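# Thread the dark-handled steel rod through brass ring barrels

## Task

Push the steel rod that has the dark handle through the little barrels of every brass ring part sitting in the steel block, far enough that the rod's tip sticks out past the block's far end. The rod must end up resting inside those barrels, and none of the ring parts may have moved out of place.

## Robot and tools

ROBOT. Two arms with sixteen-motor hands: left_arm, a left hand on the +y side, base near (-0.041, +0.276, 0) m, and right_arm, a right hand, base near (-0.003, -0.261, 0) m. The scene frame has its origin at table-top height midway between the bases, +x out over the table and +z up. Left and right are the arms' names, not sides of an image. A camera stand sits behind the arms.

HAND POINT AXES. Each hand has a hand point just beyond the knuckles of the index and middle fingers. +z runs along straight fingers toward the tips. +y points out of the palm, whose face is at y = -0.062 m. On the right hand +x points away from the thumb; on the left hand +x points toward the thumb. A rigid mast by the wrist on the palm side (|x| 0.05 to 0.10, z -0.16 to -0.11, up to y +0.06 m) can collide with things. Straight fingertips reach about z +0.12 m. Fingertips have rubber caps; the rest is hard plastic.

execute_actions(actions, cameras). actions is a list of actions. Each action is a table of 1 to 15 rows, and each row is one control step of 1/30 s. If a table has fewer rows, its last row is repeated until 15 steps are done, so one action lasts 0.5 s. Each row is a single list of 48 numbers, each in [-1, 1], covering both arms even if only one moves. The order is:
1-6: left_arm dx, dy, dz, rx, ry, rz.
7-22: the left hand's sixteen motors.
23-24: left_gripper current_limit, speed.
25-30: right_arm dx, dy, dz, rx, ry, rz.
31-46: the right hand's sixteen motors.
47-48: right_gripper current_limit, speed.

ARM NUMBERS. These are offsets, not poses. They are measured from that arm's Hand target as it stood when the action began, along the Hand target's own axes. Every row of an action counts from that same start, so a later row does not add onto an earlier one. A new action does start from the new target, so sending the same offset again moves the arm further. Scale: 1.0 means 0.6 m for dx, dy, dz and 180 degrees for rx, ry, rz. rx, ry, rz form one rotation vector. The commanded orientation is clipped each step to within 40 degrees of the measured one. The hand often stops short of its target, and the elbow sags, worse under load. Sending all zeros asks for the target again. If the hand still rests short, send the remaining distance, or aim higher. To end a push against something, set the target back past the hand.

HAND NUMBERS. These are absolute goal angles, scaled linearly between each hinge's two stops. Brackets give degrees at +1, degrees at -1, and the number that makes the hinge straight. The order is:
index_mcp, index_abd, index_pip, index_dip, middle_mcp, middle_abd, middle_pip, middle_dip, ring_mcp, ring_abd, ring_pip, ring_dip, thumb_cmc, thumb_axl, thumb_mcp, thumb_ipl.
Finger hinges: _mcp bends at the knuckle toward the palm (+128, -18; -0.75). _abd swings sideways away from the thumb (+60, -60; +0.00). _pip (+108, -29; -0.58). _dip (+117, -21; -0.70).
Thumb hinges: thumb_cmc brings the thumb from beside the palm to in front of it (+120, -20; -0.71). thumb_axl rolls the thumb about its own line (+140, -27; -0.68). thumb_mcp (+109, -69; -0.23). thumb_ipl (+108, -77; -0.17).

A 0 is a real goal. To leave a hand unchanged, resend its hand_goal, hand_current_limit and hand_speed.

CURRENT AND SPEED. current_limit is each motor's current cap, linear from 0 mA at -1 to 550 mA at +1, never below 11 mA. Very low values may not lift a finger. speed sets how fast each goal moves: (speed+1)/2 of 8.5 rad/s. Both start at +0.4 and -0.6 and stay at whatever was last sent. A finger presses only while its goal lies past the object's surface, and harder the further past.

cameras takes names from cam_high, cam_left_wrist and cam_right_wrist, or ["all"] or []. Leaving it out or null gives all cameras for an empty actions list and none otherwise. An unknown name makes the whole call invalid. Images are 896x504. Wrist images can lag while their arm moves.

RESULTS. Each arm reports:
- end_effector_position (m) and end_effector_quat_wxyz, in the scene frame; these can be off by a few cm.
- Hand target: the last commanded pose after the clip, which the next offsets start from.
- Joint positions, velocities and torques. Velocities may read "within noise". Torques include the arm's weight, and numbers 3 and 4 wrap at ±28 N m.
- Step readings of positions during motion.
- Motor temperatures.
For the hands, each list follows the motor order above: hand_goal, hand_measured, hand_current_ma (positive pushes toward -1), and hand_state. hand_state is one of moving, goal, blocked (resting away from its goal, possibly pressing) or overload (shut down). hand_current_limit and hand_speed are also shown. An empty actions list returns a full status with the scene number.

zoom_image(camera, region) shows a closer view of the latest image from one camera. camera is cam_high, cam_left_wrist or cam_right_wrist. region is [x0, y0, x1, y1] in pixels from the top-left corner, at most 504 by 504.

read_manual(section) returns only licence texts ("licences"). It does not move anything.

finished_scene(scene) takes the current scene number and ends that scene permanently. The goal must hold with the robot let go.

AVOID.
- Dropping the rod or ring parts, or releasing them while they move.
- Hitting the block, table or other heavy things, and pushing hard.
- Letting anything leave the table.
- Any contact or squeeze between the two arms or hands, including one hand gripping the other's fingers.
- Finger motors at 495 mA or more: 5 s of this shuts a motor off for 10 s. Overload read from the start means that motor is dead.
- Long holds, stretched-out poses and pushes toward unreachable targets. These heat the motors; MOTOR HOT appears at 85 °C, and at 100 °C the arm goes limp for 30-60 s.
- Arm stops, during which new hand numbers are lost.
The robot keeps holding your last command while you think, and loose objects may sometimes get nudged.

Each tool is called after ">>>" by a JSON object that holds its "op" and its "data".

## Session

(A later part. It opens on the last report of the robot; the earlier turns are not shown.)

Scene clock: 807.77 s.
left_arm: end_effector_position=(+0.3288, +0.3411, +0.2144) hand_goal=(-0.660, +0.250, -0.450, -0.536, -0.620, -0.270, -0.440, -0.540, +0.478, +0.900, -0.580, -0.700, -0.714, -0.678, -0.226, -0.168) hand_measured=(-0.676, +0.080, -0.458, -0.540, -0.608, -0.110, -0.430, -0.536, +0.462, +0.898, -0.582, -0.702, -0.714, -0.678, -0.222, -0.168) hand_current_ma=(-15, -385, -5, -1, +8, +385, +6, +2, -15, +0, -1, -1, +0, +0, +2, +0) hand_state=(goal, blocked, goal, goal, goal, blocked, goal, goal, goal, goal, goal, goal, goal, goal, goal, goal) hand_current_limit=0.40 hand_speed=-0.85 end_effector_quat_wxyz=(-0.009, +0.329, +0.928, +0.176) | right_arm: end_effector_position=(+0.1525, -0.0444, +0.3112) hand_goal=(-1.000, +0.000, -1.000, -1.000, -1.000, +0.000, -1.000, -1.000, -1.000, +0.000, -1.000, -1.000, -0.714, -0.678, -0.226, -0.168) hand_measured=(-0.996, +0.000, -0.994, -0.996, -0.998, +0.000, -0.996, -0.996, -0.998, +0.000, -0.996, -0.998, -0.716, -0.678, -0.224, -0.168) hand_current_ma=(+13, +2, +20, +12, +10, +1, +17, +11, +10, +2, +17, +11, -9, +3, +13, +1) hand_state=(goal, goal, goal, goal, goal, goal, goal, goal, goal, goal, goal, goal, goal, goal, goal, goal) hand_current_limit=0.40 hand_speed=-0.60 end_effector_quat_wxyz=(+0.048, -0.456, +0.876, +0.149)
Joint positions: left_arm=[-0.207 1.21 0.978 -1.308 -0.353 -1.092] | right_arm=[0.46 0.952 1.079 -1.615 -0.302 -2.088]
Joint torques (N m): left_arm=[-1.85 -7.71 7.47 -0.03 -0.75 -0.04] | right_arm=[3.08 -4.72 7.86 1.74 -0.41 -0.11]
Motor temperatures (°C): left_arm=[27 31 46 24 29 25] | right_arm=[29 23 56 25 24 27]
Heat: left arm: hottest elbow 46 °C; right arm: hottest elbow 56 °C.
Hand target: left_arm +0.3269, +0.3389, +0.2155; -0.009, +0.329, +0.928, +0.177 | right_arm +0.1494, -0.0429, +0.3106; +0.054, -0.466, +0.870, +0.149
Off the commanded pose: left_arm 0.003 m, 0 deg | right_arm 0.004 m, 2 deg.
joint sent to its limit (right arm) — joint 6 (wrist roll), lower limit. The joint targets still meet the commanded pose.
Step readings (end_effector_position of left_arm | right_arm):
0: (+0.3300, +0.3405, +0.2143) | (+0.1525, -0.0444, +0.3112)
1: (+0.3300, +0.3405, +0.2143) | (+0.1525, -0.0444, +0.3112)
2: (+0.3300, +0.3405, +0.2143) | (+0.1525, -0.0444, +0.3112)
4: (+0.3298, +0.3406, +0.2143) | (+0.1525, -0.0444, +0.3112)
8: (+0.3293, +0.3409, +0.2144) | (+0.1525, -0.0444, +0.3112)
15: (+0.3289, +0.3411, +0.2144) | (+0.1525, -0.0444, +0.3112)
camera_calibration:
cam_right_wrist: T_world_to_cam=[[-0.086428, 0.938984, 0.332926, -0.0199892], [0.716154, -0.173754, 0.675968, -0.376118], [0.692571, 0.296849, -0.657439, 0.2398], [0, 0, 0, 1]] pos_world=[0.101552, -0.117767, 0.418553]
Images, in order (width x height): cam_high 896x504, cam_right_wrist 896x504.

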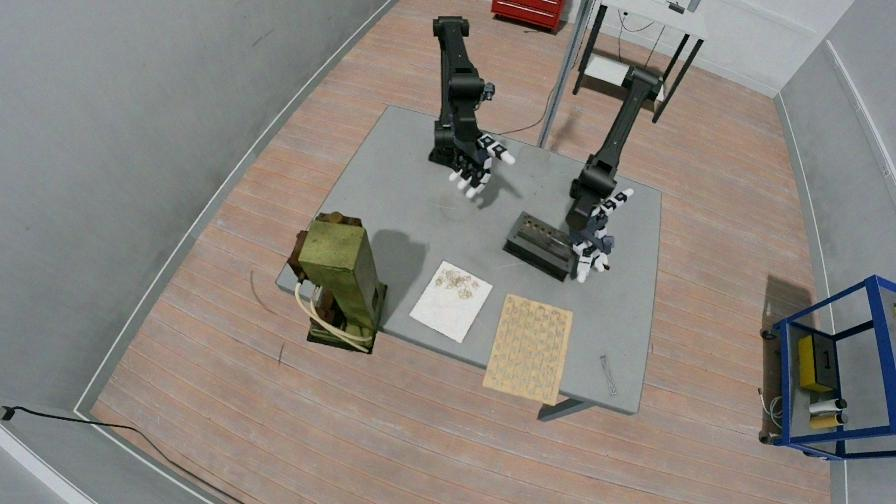

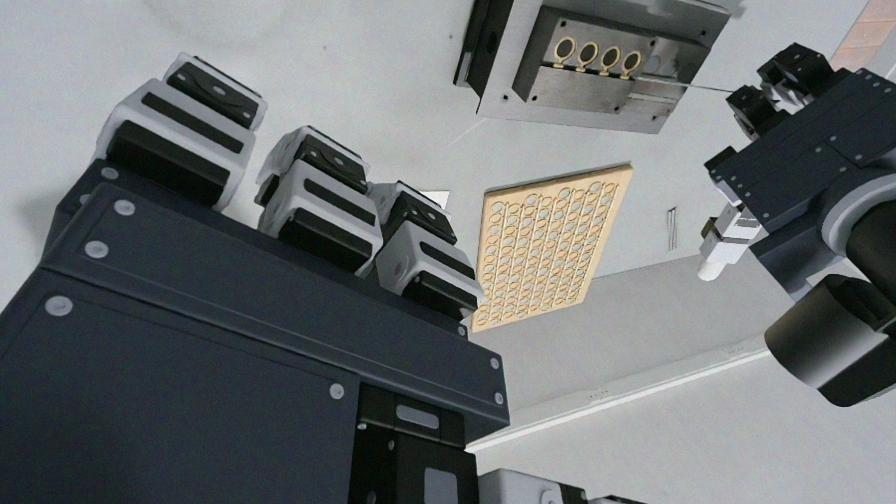

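>>> {"op": "execute_actions", "data": {"actions": [[[0.0012,0.0118,-0.0137,-0.0029,0.0005,0.002,-0.66,0.25,-0.45,-0.535,-0.62,-0.27,-0.44,-0.54,0.479,0.9,-0.58,-0.7,-0.714,-0.678,-0.226,-0.168,0.4,-0.85,0,0,0,0,0,0,-1,0,-1,-1,-1,0,-1,-1,-1,0,-1,-1,-0.714,-0.678,-0.226,-0.168,0.4,-0.6],[0.0025,0.0235,-0.0274,-0.0058,0.0009,0.0039,-0.66,0.25,-0.45,-0.535,-0.62,-0.27,-0.44,-0.54,0.479,0.9,-0.58,-0.7,-0.714,-0.678,-0.226,-0.168,0.4,-0.85,0,0,0,0,0,0,-1,0,-1,-1,-1,0,-1,-1,-1,0,-1,-1,-0.714,-0.678,-0.226,-0.168,0.4,-0.6]],[[-0.0017,-0.004,0.0125,0,0,0,-0.66,0.25,-0.45,-0.535,-0.62,-0.27,-0.44,-0.54,0.479,0.9,-0.58,-0.7,-0.714,-0.678,-0.226,-0.168,0.4,-0.85,0,0,0,0,0,0,-1,0,-1,-1,-1,0,-1,-1,-1,0,-1,-1,-0.714,-0.678,-0.226,-0.168,0.4,-0.6],[-0.0035,-0.0082,0.025,0,0,0,-0.66,0.25,-0.45,-0.535,-0.62,-0.27,-0.44,-0.54,0.479,0.9,-0.58,-0.7,-0.714,-0.678,-0.226,-0.168,0.4,-0.85,0,0,0,0,0,0,-1,0,-1,-1,-1,0,-1,-1,-1,0,-1,-1,-0.714,-0.678,-0.226,-0.168,0.4,-0.6]]], "cameras": ["cam_high", "cam_right_wrist"]}}

>>> {"op": "zoom_image", "data": {"camera": "cam_right_wrist", "region": [590, 50, 667, 94]}}

>>> {"op": "zoom_image", "data": {"camera": "cam_high", "region": [538, 226, 573, 251]}}

Scene clock: 811.20 s.
left_arm: end_effector_position=(+0.3285, +0.3434, +0.2168) hand_goal=(-0.660, +0.250, -0.450, -0.536, -0.620, -0.270, -0.440, -0.540, +0.478, +0.900, -0.580, -0.700, -0.714, -0.678, -0.226, -0.168) hand_measured=(-0.680, +0.080, -0.460, -0.542, -0.610, -0.112, -0.430, -0.536, +0.462, +0.898, -0.582, -0.702, -0.714, -0.678, -0.222, -0.168) hand_current_ma=(-20, -385, -7, -2, +8, +385, +6, +2, -15, +0, -1, -1, +0, +0, +2, +0) hand_state=(goal, blocked, goal, goal, goal, blocked, goal, goal, goal, goal, goal, goal, goal, goal, goal, goal) hand_current_limit=0.40 hand_speed=-0.85 end_effector_quat_wxyz=(-0.014, +0.334, +0.924, +0.184) | right_arm: end_effector_position=(+0.1525, -0.0444, +0.3112) hand_goal=(-1.000, +0.000, -1.000, -1.000, -1.000, +0.000, -1.000, -1.000, -1.000, +0.000, -1.000, -1.000, -0.714, -0.678, -0.226, -0.168) hand_measured=(-0.996, +0.000, -0.994, -0.996, -0.998, +0.000, -0.996, -0.996, -0.998, +0.000, -0.996, -0.998, -0.716, -0.678, -0.224, -0.168) hand_current_ma=(+13, +2, +20, +12, +10, +1, +17, +11, +10, +2, +17, +11, -9, +3, +13, +1) hand_state=(goal, goal, goal, goal, goal, goal, goal, goal, goal, goal, goal, goal, goal, goal, goal, goal) hand_current_limit=0.40 hand_speed=-0.60 end_effector_quat_wxyz=(+0.048, -0.456, +0.876, +0.149)
Joint positions: left_arm=[-0.207 1.21 0.978 -1.315 -0.371 -1.083] | right_arm=[0.46 0.952 1.079 -1.615 -0.302 -2.088]
Joint torques (N m): left_arm=[-0.32 -7 8.05 0.49 -0.74 0.16] | right_arm=[3.14 -5.25 7.83 1.35 -0.5 -0.19]
Motor temperatures (°C): left_arm=[27 31 46 24 29 25] | right_arm=[29 23 56 25 24 27]
Heat: left arm: hottest elbow 46 °C; right arm: hottest elbow 56 °C.
Hand target: left_arm +0.3330, +0.3449, +0.2197; -0.009, +0.334, +0.924, +0.186 | right_arm +0.1494, -0.0429, +0.3106; +0.054, -0.466, +0.870, +0.149
Off the commanded pose: left_arm 0.006 m, 1 deg | right_arm 0.004 m, 2 deg.
joint sent to its limit (right arm) — joint 6 (wrist roll), lower limit. The joint targets still meet the commanded pose.
Step readings (end_effector_position of left_arm | right_arm):
0: (+0.3288, +0.3411, +0.2144) | (+0.1525, -0.0444, +0.3112)
1: (+0.3287, +0.3411, +0.2144) | (+0.1525, -0.0444, +0.3112)
2: (+0.3283, +0.3415, +0.2146) | (+0.1525, -0.0444, +0.3112)
4: (+0.3265, +0.3428, +0.2154) | (+0.1525, -0.0444, +0.3112)
8: (+0.3235, +0.3443, +0.2160) | (+0.1525, -0.0444, +0.3112)
15: (+0.3225, +0.3447, +0.2162) | (+0.1525, -0.0444, +0.3112)
16: (+0.3225, +0.3447, +0.2162) | (+0.1525, -0.0444, +0.3112)
17: (+0.3225, +0.3447, +0.2162) | (+0.1525, -0.0444, +0.3112)
19: (+0.3233, +0.3445, +0.2163) | (+0.1525, -0.0444, +0.3112)
23: (+0.3268, +0.3437, +0.2166) | (+0.1525, -0.0444, +0.3112)
30: (+0.3283, +0.3434, +0.2168) | (+0.1525, -0.0444, +0.3112)
camera_calibration:
cam_right_wrist: T_world_to_cam=[[-0.086428, 0.938984, 0.332926, -0.0199892], [0.716154, -0.173754, 0.675968, -0.376118], [0.692571, 0.296849, -0.657439, 0.2398], [0, 0, 0, 1]] pos_world=[0.101552, -0.117767, 0.418553]
Images, in order (width x height): cam_high 896x504, cam_right_wrist 896x504.

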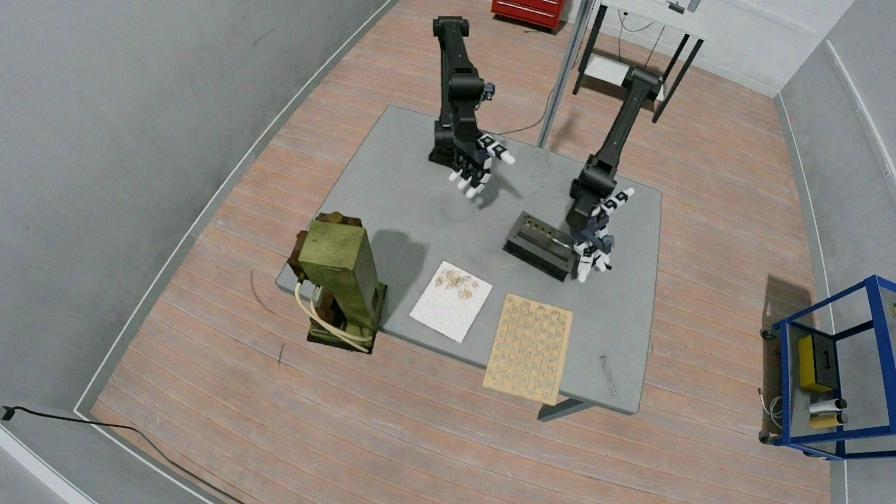

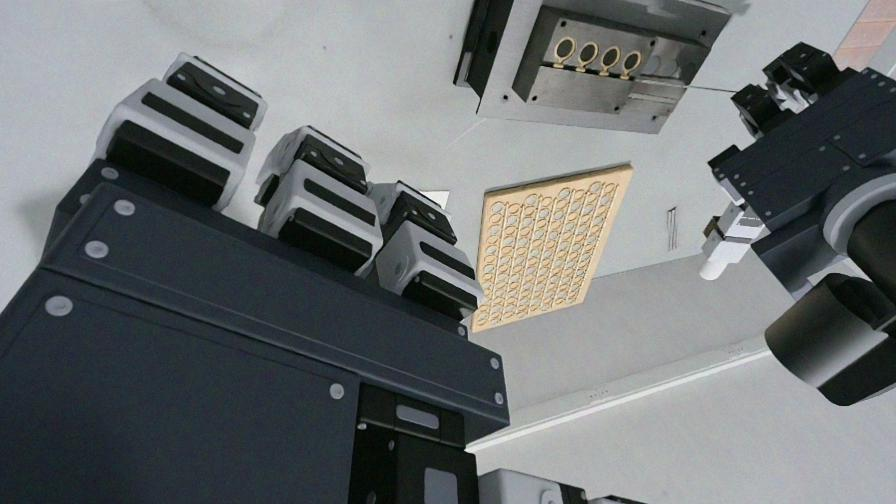

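Scaled by 6.545 from the camera's 896x504 image, which has a finer 1280x720 frame.

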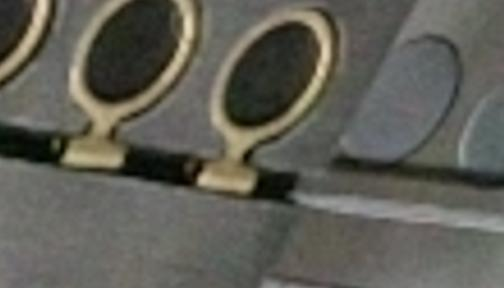

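Scaled by 14.400 from the camera's 896x504 image, which has a finer 1280x720 frame.

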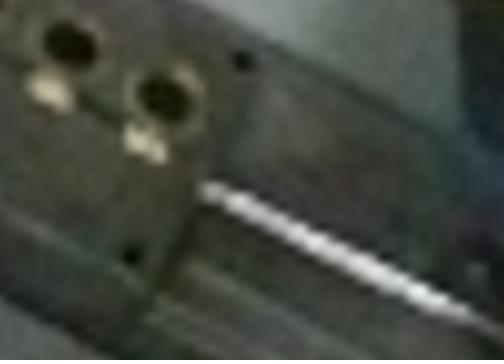

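>>> {"op": "execute_actions", "data": {"actions": [[[0.0016,0.0039,-0.0118,0,0,0,-0.66,0.25,-0.45,-0.535,-0.62,-0.27,-0.44,-0.54,0.479,0.9,-0.58,-0.7,-0.714,-0.678,-0.226,-0.168,0.4,-0.85,0,0,0,0,0,0,-1,0,-1,-1,-1,0,-1,-1,-1,0,-1,-1,-0.714,-0.678,-0.226,-0.168,0.4,-0.6],[0.0033,0.0077,-0.0236,0,0,0,-0.66,0.25,-0.45,-0.535,-0.62,-0.27,-0.44,-0.54,0.479,0.9,-0.58,-0.7,-0.714,-0.678,-0.226,-0.168,0.4,-0.85,0,0,0,0,0,0,-1,0,-1,-1,-1,0,-1,-1,-1,0,-1,-1,-0.714,-0.678,-0.226,-0.168,0.4,-0.6]],[[0.0016,0.0039,-0.0118,0,0,0,-0.66,0.25,-0.45,-0.535,-0.62,-0.27,-0.44,-0.54,0.479,0.9,-0.58,-0.7,-0.714,-0.678,-0.226,-0.168,0.4,-0.85,0,0,0,0,0,0,-1,0,-1,-1,-1,0,-1,-1,-1,0,-1,-1,-0.714,-0.678,-0.226,-0.168,0.4,-0.6]]]}}

Scene clock: 813.47 s.
left_arm: end_effector_position=(+0.3223, +0.3447, +0.2229) hand_goal=(-0.660, +0.250, -0.450, -0.536, -0.620, -0.270, -0.440, -0.540, +0.478, +0.900, -0.580, -0.700, -0.714, -0.678, -0.226, -0.168) hand_measured=(-0.680, +0.080, -0.460, -0.542, -0.610, -0.114, -0.430, -0.536, +0.462, +0.898, -0.582, -0.702, -0.714, -0.678, -0.222, -0.168) hand_current_ma=(-21, -385, -7, -2, +8, +385, +7, +2, -15, +0, -1, -1, +0, +0, +2, +0) hand_state=(blocked, blocked, goal, goal, goal, blocked, goal, goal, goal, goal, goal, goal, goal, goal, goal, goal) hand_current_limit=0.40 hand_speed=-0.85 end_effector_quat_wxyz=(-0.028, +0.336, +0.924, +0.182) | right_arm: end_effector_position=(+0.1525, -0.0444, +0.3112) hand_goal=(-1.000, +0.000, -1.000, -1.000, -1.000, +0.000, -1.000, -1.000, -1.000, +0.000, -1.000, -1.000, -0.714, -0.678, -0.226, -0.168) hand_measured=(-0.996, +0.000, -0.994, -0.996, -0.998, +0.000, -0.996, -0.996, -0.998, +0.000, -0.996, -0.998, -0.716, -0.678, -0.224, -0.168) hand_current_ma=(+13, +2, +20, +12, +10, +1, +17, +11, +10, +2, +17, +11, -9, +3, +13, +1) hand_state=(goal, goal, goal, goal, goal, goal, goal, goal, goal, goal, goal, goal, goal, goal, goal, goal) hand_current_limit=0.40 hand_speed=-0.60 end_effector_quat_wxyz=(+0.048, -0.456, +0.876, +0.149)
Joint positions: left_arm=[-0.207 1.205 0.992 -1.363 -0.371 -1.083] | right_arm=[0.46 0.952 1.079 -1.615 -0.302 -2.088]
Joint torques (N m): left_arm=[-1.14 -8.06 10.63 -0.03 -0.74 0.14] | right_arm=[3.84 -4.95 8.03 1.59 -0.44 -0.14]
Motor temperatures (°C): left_arm=[27 31 46 24 29 25] | right_arm=[29 23 56 25 24 27]
Heat: left arm: hottest elbow 46 °C; right arm: hottest elbow 56 °C.
Hand target: left_arm +0.3327, +0.3442, +0.2423; -0.009, +0.334, +0.924, +0.186 | right_arm +0.1494, -0.0429, +0.3106; +0.054, -0.466, +0.870, +0.149
Off the commanded pose: left_arm 0.022 m, 2 deg | right_arm 0.004 m, 2 deg.
joint sent to its limit (right arm) — joint 6 (wrist roll), lower limit. The joint targets still meet the commanded pose.
Step readings (end_effector_position of left_arm | right_arm):
0: (+0.3285, +0.3433, +0.2168) | (+0.1525, -0.0444, +0.3112)
1: (+0.3285, +0.3433, +0.2168) | (+0.1525, -0.0444, +0.3112)
2: (+0.3285, +0.3433, +0.2168) | (+0.1525, -0.0444, +0.3112)
4: (+0.3277, +0.3435, +0.2167) | (+0.1525, -0.0444, +0.3112)
8: (+0.3247, +0.3442, +0.2164) | (+0.1525, -0.0444, +0.3112)
15: (+0.3233, +0.3445, +0.2162) | (+0.1525, -0.0444, +0.3112)
16: (+0.3232, +0.3445, +0.2162) | (+0.1525, -0.0444, +0.3112)
17: (+0.3229, +0.3445, +0.2163) | (+0.1525, -0.0444, +0.3112)
19: (+0.3220, +0.3447, +0.2171) | (+0.1525, -0.0444, +0.3112)
23: (+0.3221, +0.3447, +0.2203) | (+0.1525, -0.0444, +0.3112)
30: (+0.3224, +0.3446, +0.2229) | (+0.1525, -0.0444, +0.3112)

>>> {"op": "execute_actions", "data": {"actions": [[[-0.0025,-0.0058,0.0179,0.0003,-0.0013,0.003,-0.66,0.25,-0.45,-0.535,-0.62,-0.27,-0.44,-0.54,0.479,0.9,-0.58,-0.7,-0.714,-0.678,-0.226,-0.168,0.4,-0.85,0,0,0,0,0,0,-1,0,-1,-1,-1,0,-1,-1,-1,0,-1,-1,-0.714,-0.678,-0.226,-0.168,0.4,-0.6],[-0.005,-0.0117,0.0358,0.0007,-0.0026,0.0058,-0.66,0.25,-0.45,-0.535,-0.62,-0.27,-0.44,-0.54,0.479,0.9,-0.58,-0.7,-0.714,-0.678,-0.226,-0.168,0.4,-0.85,0,0,0,0,0,0,-1,0,-1,-1,-1,0,-1,-1,-1,0,-1,-1,-0.714,-0.678,-0.226,-0.168,0.4,-0.6]],[[0,0,0,0,0,0,-0.66,0.25,-0.45,-0.535,-0.62,-0.27,-0.44,-0.54,0.479,0.9,-0.58,-0.7,-0.714,-0.678,-0.226,-0.168,0.4,-0.85,0,0,0,0,0,0,-1,0,-1,-1,-1,0,-1,-1,-1,0,-1,-1,-0.714,-0.678,-0.226,-0.168,0.4,-0.6]]], "cameras": ["cam_high", "cam_right_wrist"]}}

>>> {"op": "zoom_image", "data": {"camera": "cam_right_wrist", "region": [590, 50, 667, 94]}}

>>> {"op": "zoom_image", "data": {"camera": "cam_high", "region": [538, 226, 573, 251]}}

Scene clock: 815.70 s.
left_arm: end_effector_position=(+0.3328, +0.3424, +0.2211) hand_goal=(-0.660, +0.250, -0.450, -0.536, -0.620, -0.270, -0.440, -0.540, +0.478, +0.900, -0.580, -0.700, -0.714, -0.678, -0.226, -0.168) hand_measured=(-0.680, +0.080, -0.460, -0.542, -0.610, -0.114, -0.430, -0.536, +0.462, +0.898, -0.582, -0.702, -0.714, -0.678, -0.222, -0.168) hand_current_ma=(-21, -385, -7, -2, +8, +385, +7, +2, -15, +0, -1, -1, +0, +0, +2, +0) hand_state=(blocked, blocked, goal, goal, goal, blocked, goal, goal, goal, goal, goal, goal, goal, goal, goal, goal) hand_current_limit=0.40 hand_speed=-0.85 end_effector_quat_wxyz=(-0.008, +0.342, +0.921, +0.184) | right_arm: end_effector_position=(+0.1525, -0.0444, +0.3112) hand_goal=(-1.000, +0.000, -1.000, -1.000, -1.000, +0.000, -1.000, -1.000, -1.000, +0.000, -1.000, -1.000, -0.714, -0.678, -0.226, -0.168) hand_measured=(-0.996, +0.000, -0.994, -0.996, -0.998, +0.000, -0.996, -0.996, -0.998, +0.000, -0.996, -0.998, -0.716, -0.678, -0.224, -0.168) hand_current_ma=(+13, +2, +20, +12, +10, +1, +17, +11, +10, +2, +17, +11, -9, +3, +13, +1) hand_state=(goal, goal, goal, goal, goal, goal, goal, goal, goal, goal, goal, goal, goal, goal, goal, goal) hand_current_limit=0.40 hand_speed=-0.60 end_effector_quat_wxyz=(+0.048, -0.456, +0.876, +0.149)
Joint positions: left_arm=[-0.205 1.205 0.985 -1.31 -0.368 -1.059] | right_arm=[0.46 0.952 1.079 -1.615 -0.302 -2.088]
Joint torques (N m): left_arm=[-0.26 -8 7.08 0.61 -0.57 0.2] | right_arm=[4.48 -5.19 7.9 1.51 -0.48 -0.19]
Motor temperatures (°C): left_arm=[27 31 47 24 29 25] | right_arm=[29 23 56 25 24 27]
Heat: left arm: hottest elbow 47 °C; right arm: hottest elbow 56 °C.
Hand target: left_arm +0.3330, +0.3449, +0.2196; -0.007, +0.343, +0.921, +0.183 | right_arm +0.1494, -0.0429, +0.3106; +0.054, -0.466, +0.870, +0.149
Off the commanded pose: left_arm 0.003 m, 0 deg | right_arm 0.004 m, 2 deg.
joint sent to its limit (right arm) — joint 6 (wrist roll), lower limit. The joint targets still meet the commanded pose.
Step readings (end_effector_position of left_arm | right_arm):
0: (+0.3223, +0.3447, +0.2229) | (+0.1525, -0.0444, +0.3112)
1: (+0.3223, +0.3447, +0.2229) | (+0.1525, -0.0444, +0.3112)
2: (+0.3224, +0.3446, +0.2229) | (+0.1525, -0.0444, +0.3112)
4: (+0.3248, +0.3441, +0.2231) | (+0.1525, -0.0444, +0.3112)
8: (+0.3313, +0.3429, +0.2236) | (+0.1525, -0.0444, +0.3112)
15: (+0.3325, +0.3425, +0.2214) | (+0.1525, -0.0444, +0.3112)
16: (+0.3324, +0.3425, +0.2211) | (+0.1525, -0.0444, +0.3112)
17: (+0.3325, +0.3424, +0.2210) | (+0.1525, -0.0444, +0.3112)
19: (+0.3326, +0.3424, +0.2211) | (+0.1525, -0.0444, +0.3112)
23: (+0.3327, +0.3425, +0.2211) | (+0.1525, -0.0444, +0.3112)
30: (+0.3328, +0.3424, +0.2211) | (+0.1525, -0.0444, +0.3112)
camera_calibration:
cam_right_wrist: T_world_to_cam=[[-0.086428, 0.938984, 0.332926, -0.0199892], [0.716154, -0.173754, 0.675968, -0.376118], [0.692571, 0.296849, -0.657439, 0.2398], [0, 0, 0, 1]] pos_world=[0.101552, -0.117767, 0.418553]
Images, in order (width x height): cam_high 896x504, cam_right_wrist 896x504.

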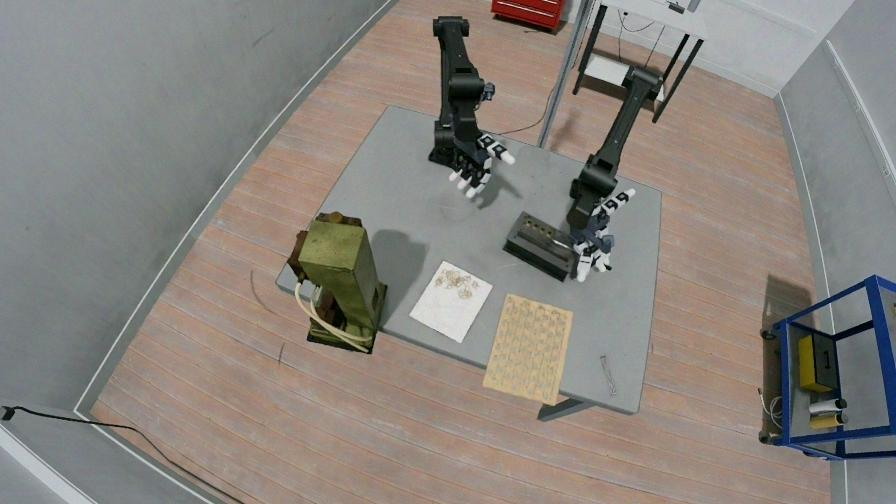

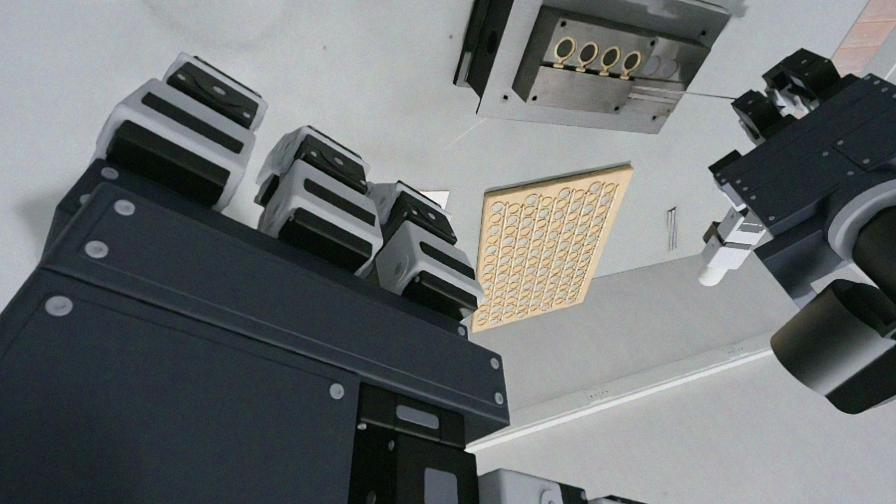

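Scaled by 6.545 from the camera's 896x504 image, which has a finer 1280x720 frame.

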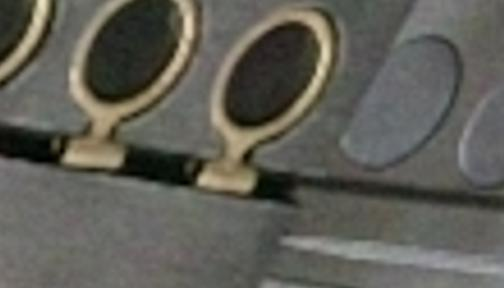

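Scaled by 14.400 from the camera's 896x504 image, which has a finer 1280x720 frame.

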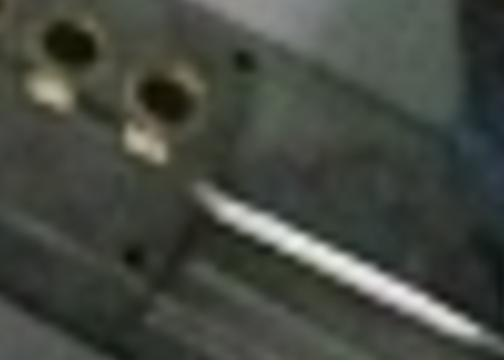

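>>> {"op": "zoom_image", "data": {"camera": "cam_right_wrist", "region": [545, 30, 755, 150]}}

>>> {"op": "zoom_image", "data": {"camera": "cam_high", "region": [518, 210, 588, 260]}}

Scaled by 2.400 from the camera's 896x504 image, which has a finer 1280x720 frame.

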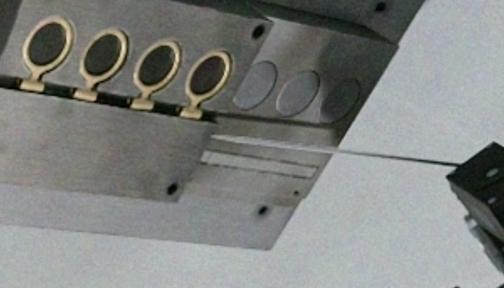

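Scaled by 7.200 from the camera's 896x504 image, which has a finer 1280x720 frame.

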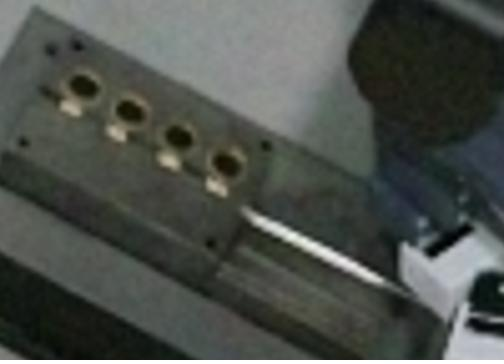

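>>> {"op": "execute_actions", "data": {"actions": [[[-0.0003,-0.0008,0.0024,-0.0007,-0.0017,0.0052,-0.66,0.25,-0.45,-0.535,-0.62,-0.27,-0.44,-0.54,0.479,0.9,-0.58,-0.7,-0.714,-0.678,-0.226,-0.168,0.4,-0.85,0,0,0,0,0,0,-1,0,-1,-1,-1,0,-1,-1,-1,0,-1,-1,-0.714,-0.678,-0.226,-0.168,0.4,-0.6],[-0.0007,-0.0015,0.0047,-0.0014,-0.0034,0.0105,-0.66,0.25,-0.45,-0.535,-0.62,-0.27,-0.44,-0.54,0.479,0.9,-0.58,-0.7,-0.714,-0.678,-0.226,-0.168,0.4,-0.85,0,0,0,0,0,0,-1,0,-1,-1,-1,0,-1,-1,-1,0,-1,-1,-0.714,-0.678,-0.226,-0.168,0.4,-0.6]]], "cameras": ["cam_high", "cam_right_wrist"]}}

>>> {"op": "zoom_image", "data": {"camera": "cam_right_wrist", "region": [545, 30, 755, 150]}}

>>> {"op": "zoom_image", "data": {"camera": "cam_right_wrist", "region": [590, 50, 667, 94]}}

>>> {"op": "zoom_image", "data": {"camera": "cam_high", "region": [528, 218, 576, 252]}}

Scene clock: 818.67 s.
left_arm: end_effector_position=(+0.3334, +0.3424, +0.2157) hand_goal=(-0.660, +0.250, -0.450, -0.536, -0.620, -0.270, -0.440, -0.540, +0.478, +0.900, -0.580, -0.700, -0.714, -0.678, -0.226, -0.168) hand_measured=(-0.680, +0.080, -0.460, -0.542, -0.610, -0.114, -0.430, -0.536, +0.462, +0.898, -0.582, -0.702, -0.714, -0.678, -0.222, -0.168) hand_current_ma=(-21, -385, -7, -2, +8, +385, +7, +2, -15, +0, -1, -1, +0, +0, +2, +0) hand_state=(blocked, blocked, goal, goal, goal, blocked, goal, goal, goal, goal, goal, goal, goal, goal, goal, goal) hand_current_limit=0.40 hand_speed=-0.85 end_effector_quat_wxyz=(-0.009, +0.359, +0.915, +0.184) | right_arm: end_effector_position=(+0.1525, -0.0444, +0.3112) hand_goal=(-1.000, +0.000, -1.000, -1.000, -1.000, +0.000, -1.000, -1.000, -1.000, +0.000, -1.000, -1.000, -0.714, -0.678, -0.226, -0.168) hand_measured=(-0.996, +0.000, -0.994, -0.996, -0.998, +0.000, -0.996, -0.996, -0.998, +0.000, -0.996, -0.998, -0.716, -0.678, -0.224, -0.168) hand_current_ma=(+13, +2, +20, +12, +10, +1, +17, +11, +10, +2, +17, +11, -9, +3, +13, +1) hand_state=(goal, goal, goal, goal, goal, goal, goal, goal, goal, goal, goal, goal, goal, goal, goal, goal) hand_current_limit=0.40 hand_speed=-0.60 end_effector_quat_wxyz=(+0.048, -0.456, +0.876, +0.149)
Joint positions: left_arm=[-0.202 1.198 0.966 -1.292 -0.367 -1.018] | right_arm=[0.46 0.952 1.079 -1.615 -0.302 -2.088]
Joint torques (N m): left_arm=[0.03 -8 7.24 0.69 -0.56 0.13] | right_arm=[3.6 -4.6 7.91 1.42 -0.46 -0.14]
Motor temperatures (°C): left_arm=[27 31 47 24 29 25] | right_arm=[29 23 56 25 24 27]
Heat: left arm: hottest elbow 47 °C; right arm: hottest elbow 56 °C.
Hand target: left_arm +0.3331, +0.3450, +0.2165; -0.005, +0.359, +0.915, +0.183 | right_arm +0.1494, -0.0429, +0.3106; +0.054, -0.466, +0.870, +0.149
Off the commanded pose: left_arm 0.003 m, 1 deg | right_arm 0.004 m, 2 deg.
joint sent to its limit (right arm) — joint 6 (wrist roll), lower limit. The joint targets still meet the commanded pose.
Step readings (end_effector_position of left_arm | right_arm):
0: (+0.3328, +0.3424, +0.2211) | (+0.1525, -0.0444, +0.3112)
1: (+0.3328, +0.3424, +0.2211) | (+0.1525, -0.0444, +0.3112)
2: (+0.3329, +0.3424, +0.2208) | (+0.1525, -0.0444, +0.3112)
4: (+0.3335, +0.3422, +0.2195) | (+0.1525, -0.0444, +0.3112)
8: (+0.3325, +0.3426, +0.2158) | (+0.1525, -0.0444, +0.3112)
15: (+0.3330, +0.3426, +0.2154) | (+0.1525, -0.0444, +0.3112)
camera_calibration:
cam_right_wrist: T_world_to_cam=[[-0.086428, 0.938984, 0.332926, -0.0199892], [0.716154, -0.173754, 0.675968, -0.376118], [0.692571, 0.296849, -0.657439, 0.2398], [0, 0, 0, 1]] pos_world=[0.101552, -0.117767, 0.418553]
Images, in order (width x height): cam_high 896x504, cam_right_wrist 896x504.

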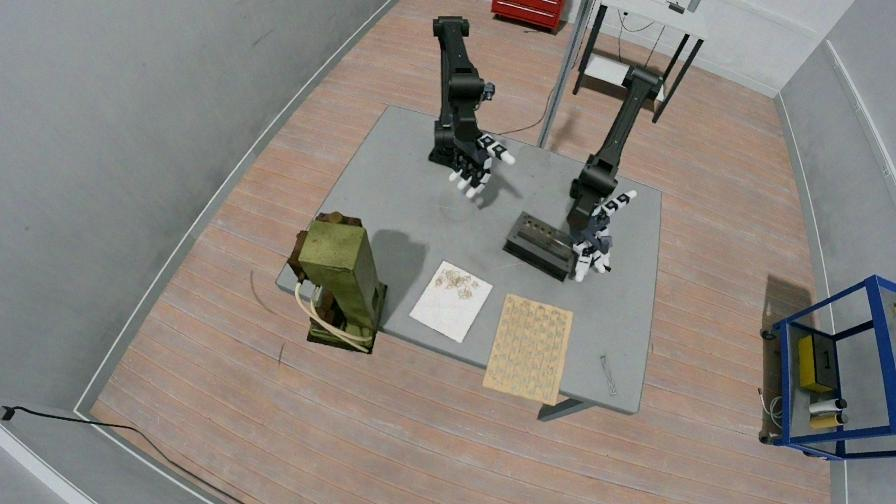

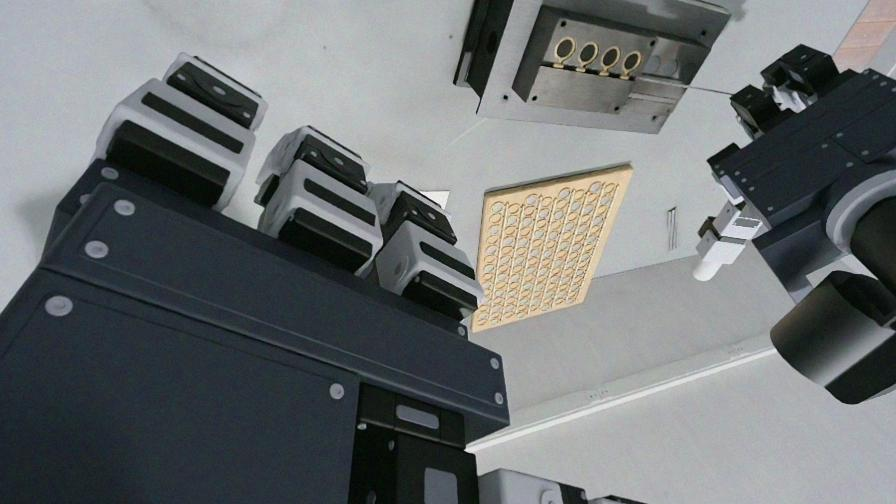

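Scaled by 2.400 from the camera's 896x504 image, which has a finer 1280x720 frame.

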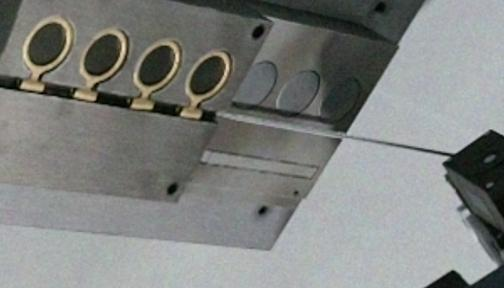

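Scaled by 6.545 from the camera's 896x504 image, which has a finer 1280x720 frame.

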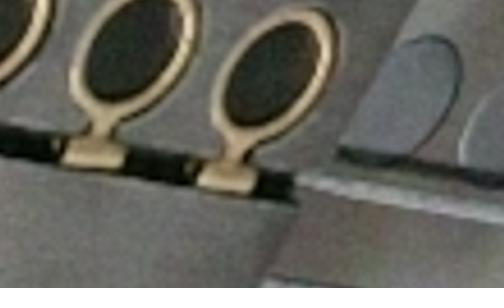

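Scaled by 10.500 from the camera's 896x504 image, which has a finer 1280x720 frame.

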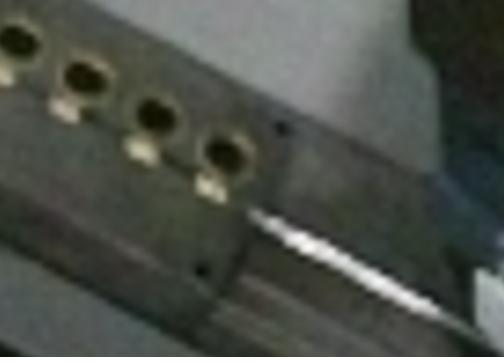

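>>> {"op": "execute_actions", "data": {"actions": [[[-0.0002,-0.0004,0.0012,0.003,-0.0012,0,-0.66,0.25,-0.45,-0.535,-0.62,-0.27,-0.44,-0.54,0.479,0.9,-0.58,-0.7,-0.714,-0.678,-0.226,-0.168,0.4,-0.85,0,0,0,0,0,0,-1,0,-1,-1,-1,0,-1,-1,-1,0,-1,-1,-0.714,-0.678,-0.226,-0.168,0.4,-0.6],[-0.0004,-0.0008,0.0024,0.0059,-0.0025,0,-0.66,0.25,-0.45,-0.535,-0.62,-0.27,-0.44,-0.54,0.479,0.9,-0.58,-0.7,-0.714,-0.678,-0.226,-0.168,0.4,-0.85,0,0,0,0,0,0,-1,0,-1,-1,-1,0,-1,-1,-1,0,-1,-1,-0.714,-0.678,-0.226,-0.168,0.4,-0.6]]], "cameras": ["cam_high", "cam_right_wrist"]}}

>>> {"op": "zoom_image", "data": {"camera": "cam_right_wrist", "region": [545, 30, 755, 150]}}

>>> {"op": "zoom_image", "data": {"camera": "cam_right_wrist", "region": [590, 50, 667, 94]}}

>>> {"op": "zoom_image", "data": {"camera": "cam_high", "region": [528, 218, 576, 252]}}

Scene clock: 820.50 s.
left_arm: end_effector_position=(+0.3330, +0.3425, +0.2128) hand_goal=(-0.660, +0.250, -0.450, -0.536, -0.620, -0.270, -0.440, -0.540, +0.478, +0.900, -0.580, -0.700, -0.714, -0.678, -0.226, -0.168) hand_measured=(-0.680, +0.080, -0.460, -0.542, -0.610, -0.114, -0.430, -0.536, +0.462, +0.898, -0.582, -0.702, -0.714, -0.678, -0.222, -0.168) hand_current_ma=(-21, -385, -7, -2, +8, +385, +7, +2, -15, +0, -1, -1, +0, +0, +2, +0) hand_state=(blocked, blocked, goal, goal, goal, blocked, goal, goal, goal, goal, goal, goal, goal, goal, goal, goal) hand_current_limit=0.40 hand_speed=-0.85 end_effector_quat_wxyz=(-0.009, +0.360, +0.917, +0.174) | right_arm: end_effector_position=(+0.1525, -0.0444, +0.3112) hand_goal=(-1.000, +0.000, -1.000, -1.000, -1.000, +0.000, -1.000, -1.000, -1.000, +0.000, -1.000, -1.000, -0.714, -0.678, -0.226, -0.168) hand_measured=(-0.996, +0.000, -0.994, -0.996, -0.998, +0.000, -0.996, -0.996, -0.998, +0.000, -0.996, -0.998, -0.716, -0.678, -0.224, -0.168) hand_current_ma=(+13, +2, +20, +12, +10, +1, +17, +11, +10, +2, +17, +11, -9, +3, +13, +1) hand_state=(goal, goal, goal, goal, goal, goal, goal, goal, goal, goal, goal, goal, goal, goal, goal, goal) hand_current_limit=0.40 hand_speed=-0.60 end_effector_quat_wxyz=(+0.048, -0.456, +0.876, +0.149)
Joint positions: left_arm=[-0.193 1.198 0.966 -1.292 -0.346 -1.01] | right_arm=[0.46 0.952 1.079 -1.615 -0.302 -2.088]
Joint torques (N m): left_arm=[-0.38 -8.06 7.39 0.44 -0.51 0.11] | right_arm=[3.49 -4.42 7.73 1.48 -0.44 -0.17]
Motor temperatures (°C): left_arm=[27 31 47 24 29 25] | right_arm=[29 23 56 25 24 27]
Heat: left arm: hottest elbow 47 °C; right arm: hottest elbow 56 °C.
Hand target: left_arm +0.3331, +0.3449, +0.2149; -0.004, +0.360, +0.917, +0.173 | right_arm +0.1494, -0.0429, +0.3106; +0.054, -0.466, +0.870, +0.149
Off the commanded pose: left_arm 0.003 m, 0 deg | right_arm 0.004 m, 2 deg.
joint sent to its limit (right arm) — joint 6 (wrist roll), lower limit. The joint targets still meet the commanded pose.
Step readings (end_effector_position of left_arm | right_arm):
0: (+0.3334, +0.3424, +0.2157) | (+0.1525, -0.0444, +0.3112)
1: (+0.3334, +0.3424, +0.2156) | (+0.1525, -0.0444, +0.3112)
2: (+0.3333, +0.3422, +0.2153) | (+0.1525, -0.0444, +0.3112)
4: (+0.3332, +0.3418, +0.2142) | (+0.1525, -0.0444, +0.3112)
8: (+0.3329, +0.3424, +0.2131) | (+0.1525, -0.0444, +0.3112)
15: (+0.3330, +0.3426, +0.2128) | (+0.1525, -0.0444, +0.3112)
camera_calibration:
cam_right_wrist: T_world_to_cam=[[-0.086428, 0.938984, 0.332926, -0.0199892], [0.716154, -0.173754, 0.675968, -0.376118], [0.692571, 0.296849, -0.657439, 0.2398], [0, 0, 0, 1]] pos_world=[0.101552, -0.117767, 0.418553]
Images, in order (width x height): cam_high 896x504, cam_right_wrist 896x504.

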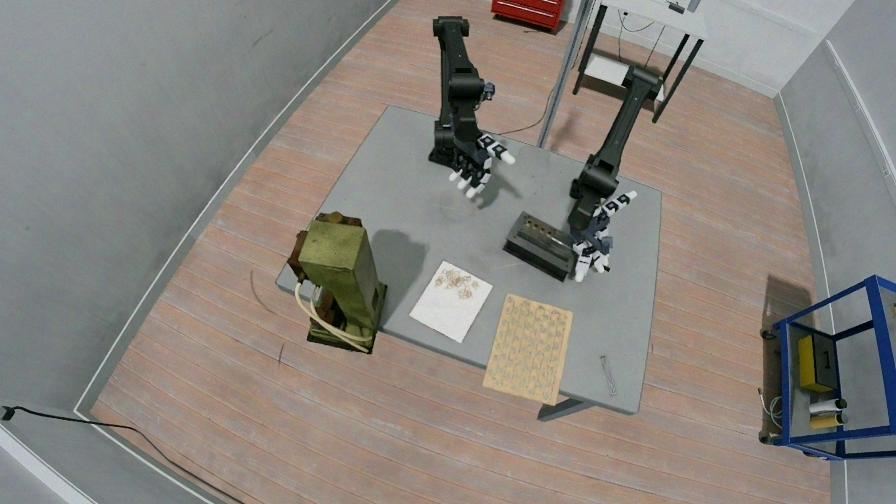

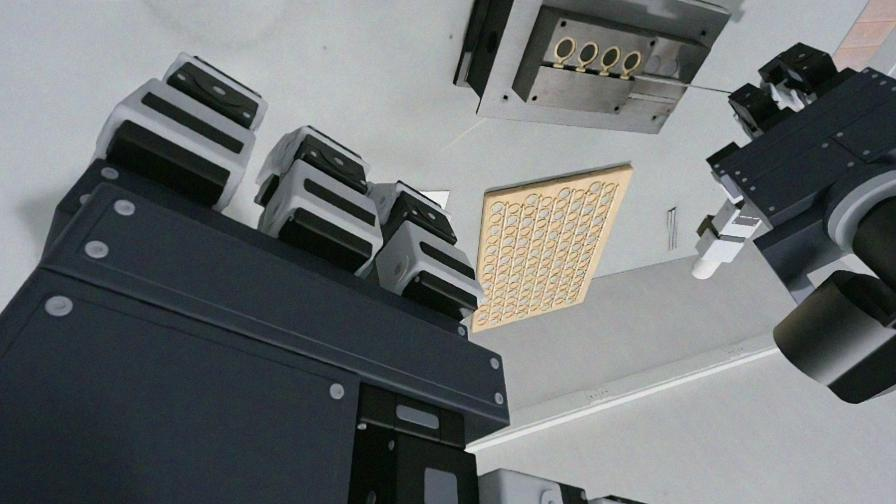

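Scaled by 2.400 from the camera's 896x504 image, which has a finer 1280x720 frame.

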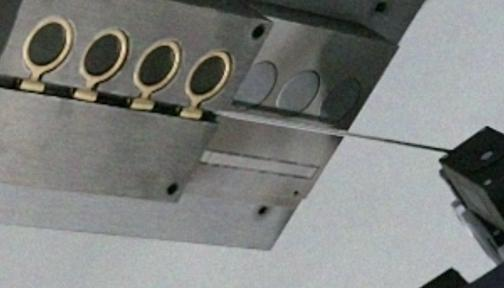

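Scaled by 6.545 from the camera's 896x504 image, which has a finer 1280x720 frame.

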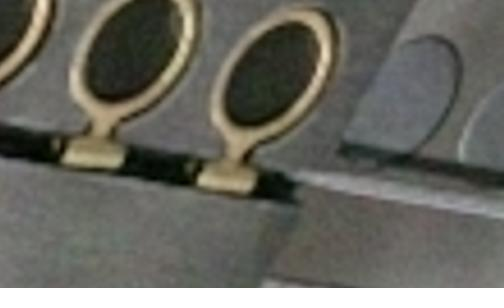

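Scaled by 10.500 from the camera's 896x504 image, which has a finer 1280x720 frame.

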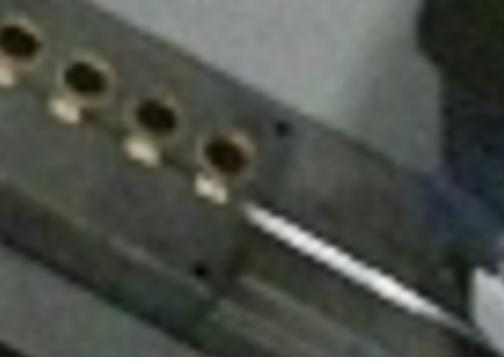

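>>> {"op": "execute_actions", "data": {"actions": [[[0.0042,0.01,-0.0156,0,0,0,-0.66,0.25,-0.45,-0.535,-0.62,-0.27,-0.44,-0.54,0.479,0.9,-0.58,-0.7,-0.714,-0.678,-0.226,-0.168,0.4,-0.85,0,0,0,0,0,0,-1,0,-1,-1,-1,0,-1,-1,-1,0,-1,-1,-0.714,-0.678,-0.226,-0.168,0.4,-0.6],[0.0085,0.02,-0.0312,0,0,0,-0.66,0.25,-0.45,-0.535,-0.62,-0.27,-0.44,-0.54,0.479,0.9,-0.58,-0.7,-0.714,-0.678,-0.226,-0.168,0.4,-0.85,0,0,0,0,0,0,-1,0,-1,-1,-1,0,-1,-1,-1,0,-1,-1,-0.714,-0.678,-0.226,-0.168,0.4,-0.6]],[[0,0,0,0,0,0,-0.66,0.25,-0.45,-0.535,-0.62,-0.27,-0.44,-0.54,0.479,0.9,-0.58,-0.7,-0.714,-0.678,-0.226,-0.168,0.4,-0.85,0,0,0,0,0,0,-1,0,-1,-1,-1,0,-1,-1,-1,0,-1,-1,-0.714,-0.678,-0.226,-0.168,0.4,-0.6]],[[-0.0041,-0.0076,0.018,0,0,0,-0.66,0.25,-0.45,-0.535,-0.62,-0.27,-0.44,-0.54,0.479,0.9,-0.58,-0.7,-0.714,-0.678,-0.226,-0.168,0.4,-0.85,0,0,0,0,0,0,-1,0,-1,-1,-1,0,-1,-1,-1,0,-1,-1,-0.714,-0.678,-0.226,-0.168,0.4,-0.6],[-0.0082,-0.0152,0.036,0,0,0,-0.66,0.25,-0.45,-0.535,-0.62,-0.27,-0.44,-0.54,0.479,0.9,-0.58,-0.7,-0.714,-0.678,-0.226,-0.168,0.4,-0.85,0,0,0,0,0,0,-1,0,-1,-1,-1,0,-1,-1,-1,0,-1,-1,-0.714,-0.678,-0.226,-0.168,0.4,-0.6]]], "cameras": ["cam_high", "cam_right_wrist"]}}

>>> {"op": "zoom_image", "data": {"camera": "cam_right_wrist", "region": [545, 30, 755, 150]}}

>>> {"op": "zoom_image", "data": {"camera": "cam_right_wrist", "region": [590, 50, 667, 94]}}

>>> {"op": "zoom_image", "data": {"camera": "cam_high", "region": [528, 218, 576, 252]}}

Scene clock: 824.10 s.
left_arm: end_effector_position=(+0.3341, +0.3486, +0.2192) hand_goal=(-0.660, +0.250, -0.450, -0.536, -0.620, -0.270, -0.440, -0.540, +0.478, +0.900, -0.580, -0.700, -0.714, -0.678, -0.226, -0.168) hand_measured=(-0.682, +0.080, -0.462, -0.542, -0.608, -0.116, -0.428, -0.534, +0.462, +0.898, -0.582, -0.702, -0.714, -0.678, -0.222, -0.168) hand_current_ma=(-23, -385, -8, -3, +9, +385, +7, +2, -15, +0, -1, -1, +0, +0, +2, +0) hand_state=(blocked, blocked, goal, goal, goal, blocked, goal, goal, goal, goal, goal, goal, goal, goal, goal, goal) hand_current_limit=0.40 hand_speed=-0.85 end_effector_quat_wxyz=(-0.001, +0.358, +0.917, +0.175) | right_arm: end_effector_position=(+0.1525, -0.0444, +0.3112) hand_goal=(-1.000, +0.000, -1.000, -1.000, -1.000, +0.000, -1.000, -1.000, -1.000, +0.000, -1.000, -1.000, -0.714, -0.678, -0.226, -0.168) hand_measured=(-0.996, +0.000, -0.994, -0.996, -0.998, +0.000, -0.996, -0.996, -0.998, +0.000, -0.996, -0.998, -0.716, -0.678, -0.224, -0.168) hand_current_ma=(+13, +2, +20, +12, +10, +1, +17, +11, +10, +2, +17, +11, -9, +3, +13, +1) hand_state=(goal, goal, goal, goal, goal, goal, goal, goal, goal, goal, goal, goal, goal, goal, goal, goal) hand_current_limit=0.40 hand_speed=-0.60 end_effector_quat_wxyz=(+0.048, -0.456, +0.876, +0.149)
Joint positions: left_arm=[-0.174 1.183 0.969 -1.287 -0.345 -0.991] | right_arm=[0.46 0.952 1.079 -1.615 -0.302 -2.088]
Joint torques (N m): left_arm=[-0.91 -6.18 7.09 0.62 -0.54 0.05] | right_arm=[3.37 -4.78 7.87 1.54 -0.4 -0.16]
Motor temperatures (°C): left_arm=[27 31 47 24 29 25] | right_arm=[29 23 56 25 24 27]
Heat: left arm: hottest elbow 47 °C; right arm: hottest elbow 56 °C.
Hand target: left_arm +0.3353, +0.3480, +0.2133; -0.004, +0.360, +0.917, +0.173 | right_arm +0.1494, -0.0429, +0.3106; +0.054, -0.466, +0.870, +0.149
Off the commanded pose: left_arm 0.006 m, 1 deg | right_arm 0.004 m, 2 deg.
joint sent to its limit (right arm) — joint 6 (wrist roll), lower limit. The joint targets still meet the commanded pose.
Step readings (end_effector_position of left_arm | right_arm):
0: (+0.3330, +0.3425, +0.2128) | (+0.1525, -0.0444, +0.3112)
1: (+0.3330, +0.3427, +0.2128) | (+0.1525, -0.0444, +0.3112)
2: (+0.3330, +0.3428, +0.2129) | (+0.1525, -0.0444, +0.3112)
4: (+0.3311, +0.3441, +0.2130) | (+0.1525, -0.0444, +0.3112)
8: (+0.3255, +0.3491, +0.2148) | (+0.1525, -0.0444, +0.3112)
15: (+0.3235, +0.3506, +0.2164) | (+0.1525, -0.0444, +0.3112)
16: (+0.3237, +0.3506, +0.2167) | (+0.1525, -0.0444, +0.3112)
17: (+0.3238, +0.3506, +0.2169) | (+0.1525, -0.0444, +0.3112)
19: (+0.3242, +0.3505, +0.2173) | (+0.1525, -0.0444, +0.3112)
23: (+0.3242, +0.3505, +0.2175) | (+0.1525, -0.0444, +0.3112)
30: (+0.3242, +0.3504, +0.2175) | (+0.1525, -0.0444, +0.3112)
31: (+0.3242, +0.3504, +0.2175) | (+0.1525, -0.0444, +0.3112)
32: (+0.3242, +0.3504, +0.2175) | (+0.1525, -0.0444, +0.3112)
34: (+0.3262, +0.3500, +0.2177) | (+0.1525, -0.0444, +0.3112)
38: (+0.3317, +0.3491, +0.2187) | (+0.1525, -0.0444, +0.3112)
45: (+0.3339, +0.3487, +0.2191) | (+0.1525, -0.0444, +0.3112)
camera_calibration:
cam_right_wrist: T_world_to_cam=[[-0.086428, 0.938984, 0.332926, -0.0199892], [0.716154, -0.173754, 0.675968, -0.376118], [0.692571, 0.296849, -0.657439, 0.2398], [0, 0, 0, 1]] pos_world=[0.101552, -0.117767, 0.418553]
Images, in order (width x height): cam_high 896x504, cam_right_wrist 896x504.

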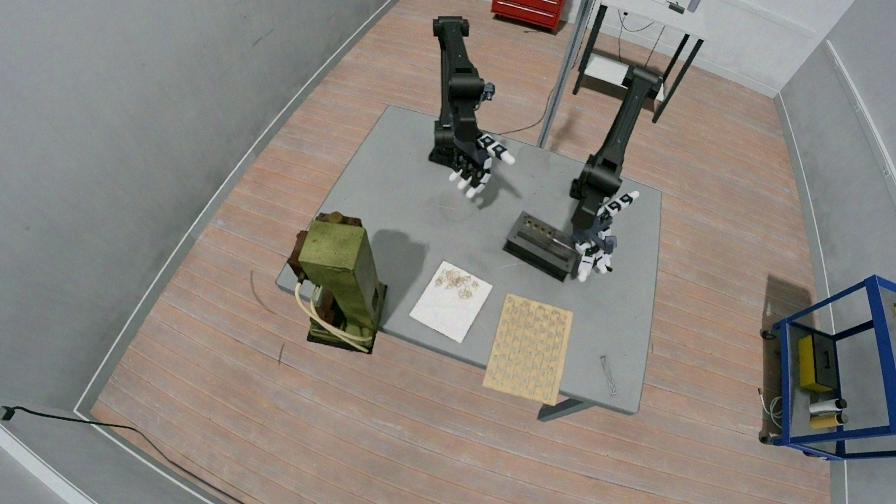

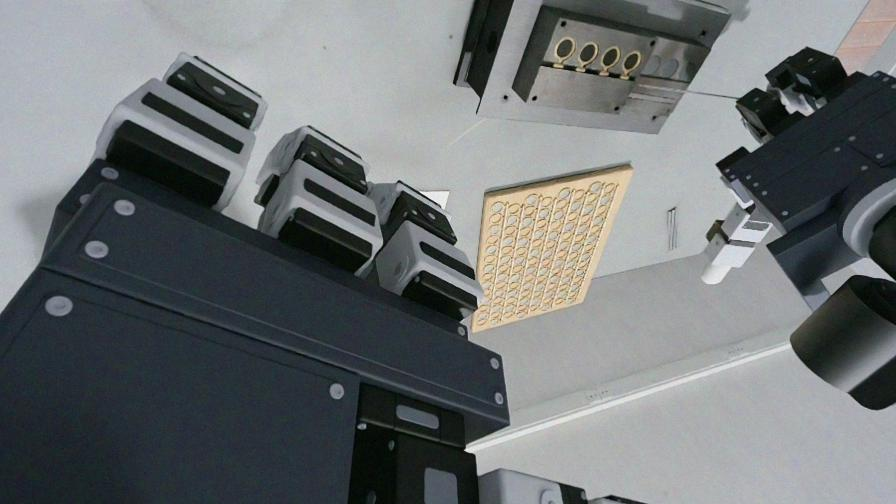

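Scaled by 2.400 from the camera's 896x504 image, which has a finer 1280x720 frame.

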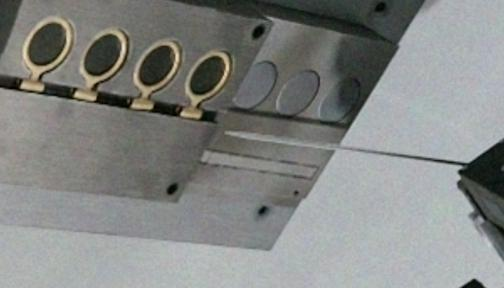

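Scaled by 6.545 from the camera's 896x504 image, which has a finer 1280x720 frame.

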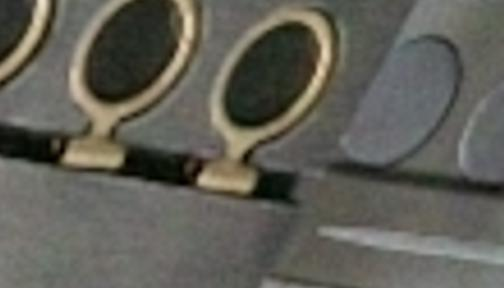

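Scaled by 10.500 from the camera's 896x504 image, which has a finer 1280x720 frame.

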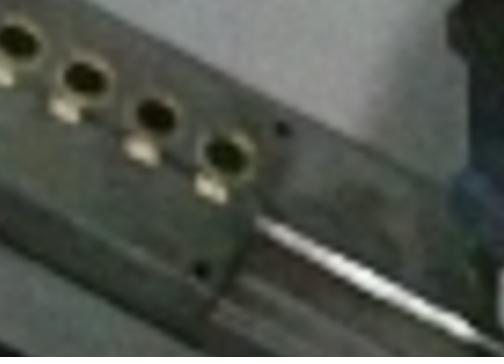

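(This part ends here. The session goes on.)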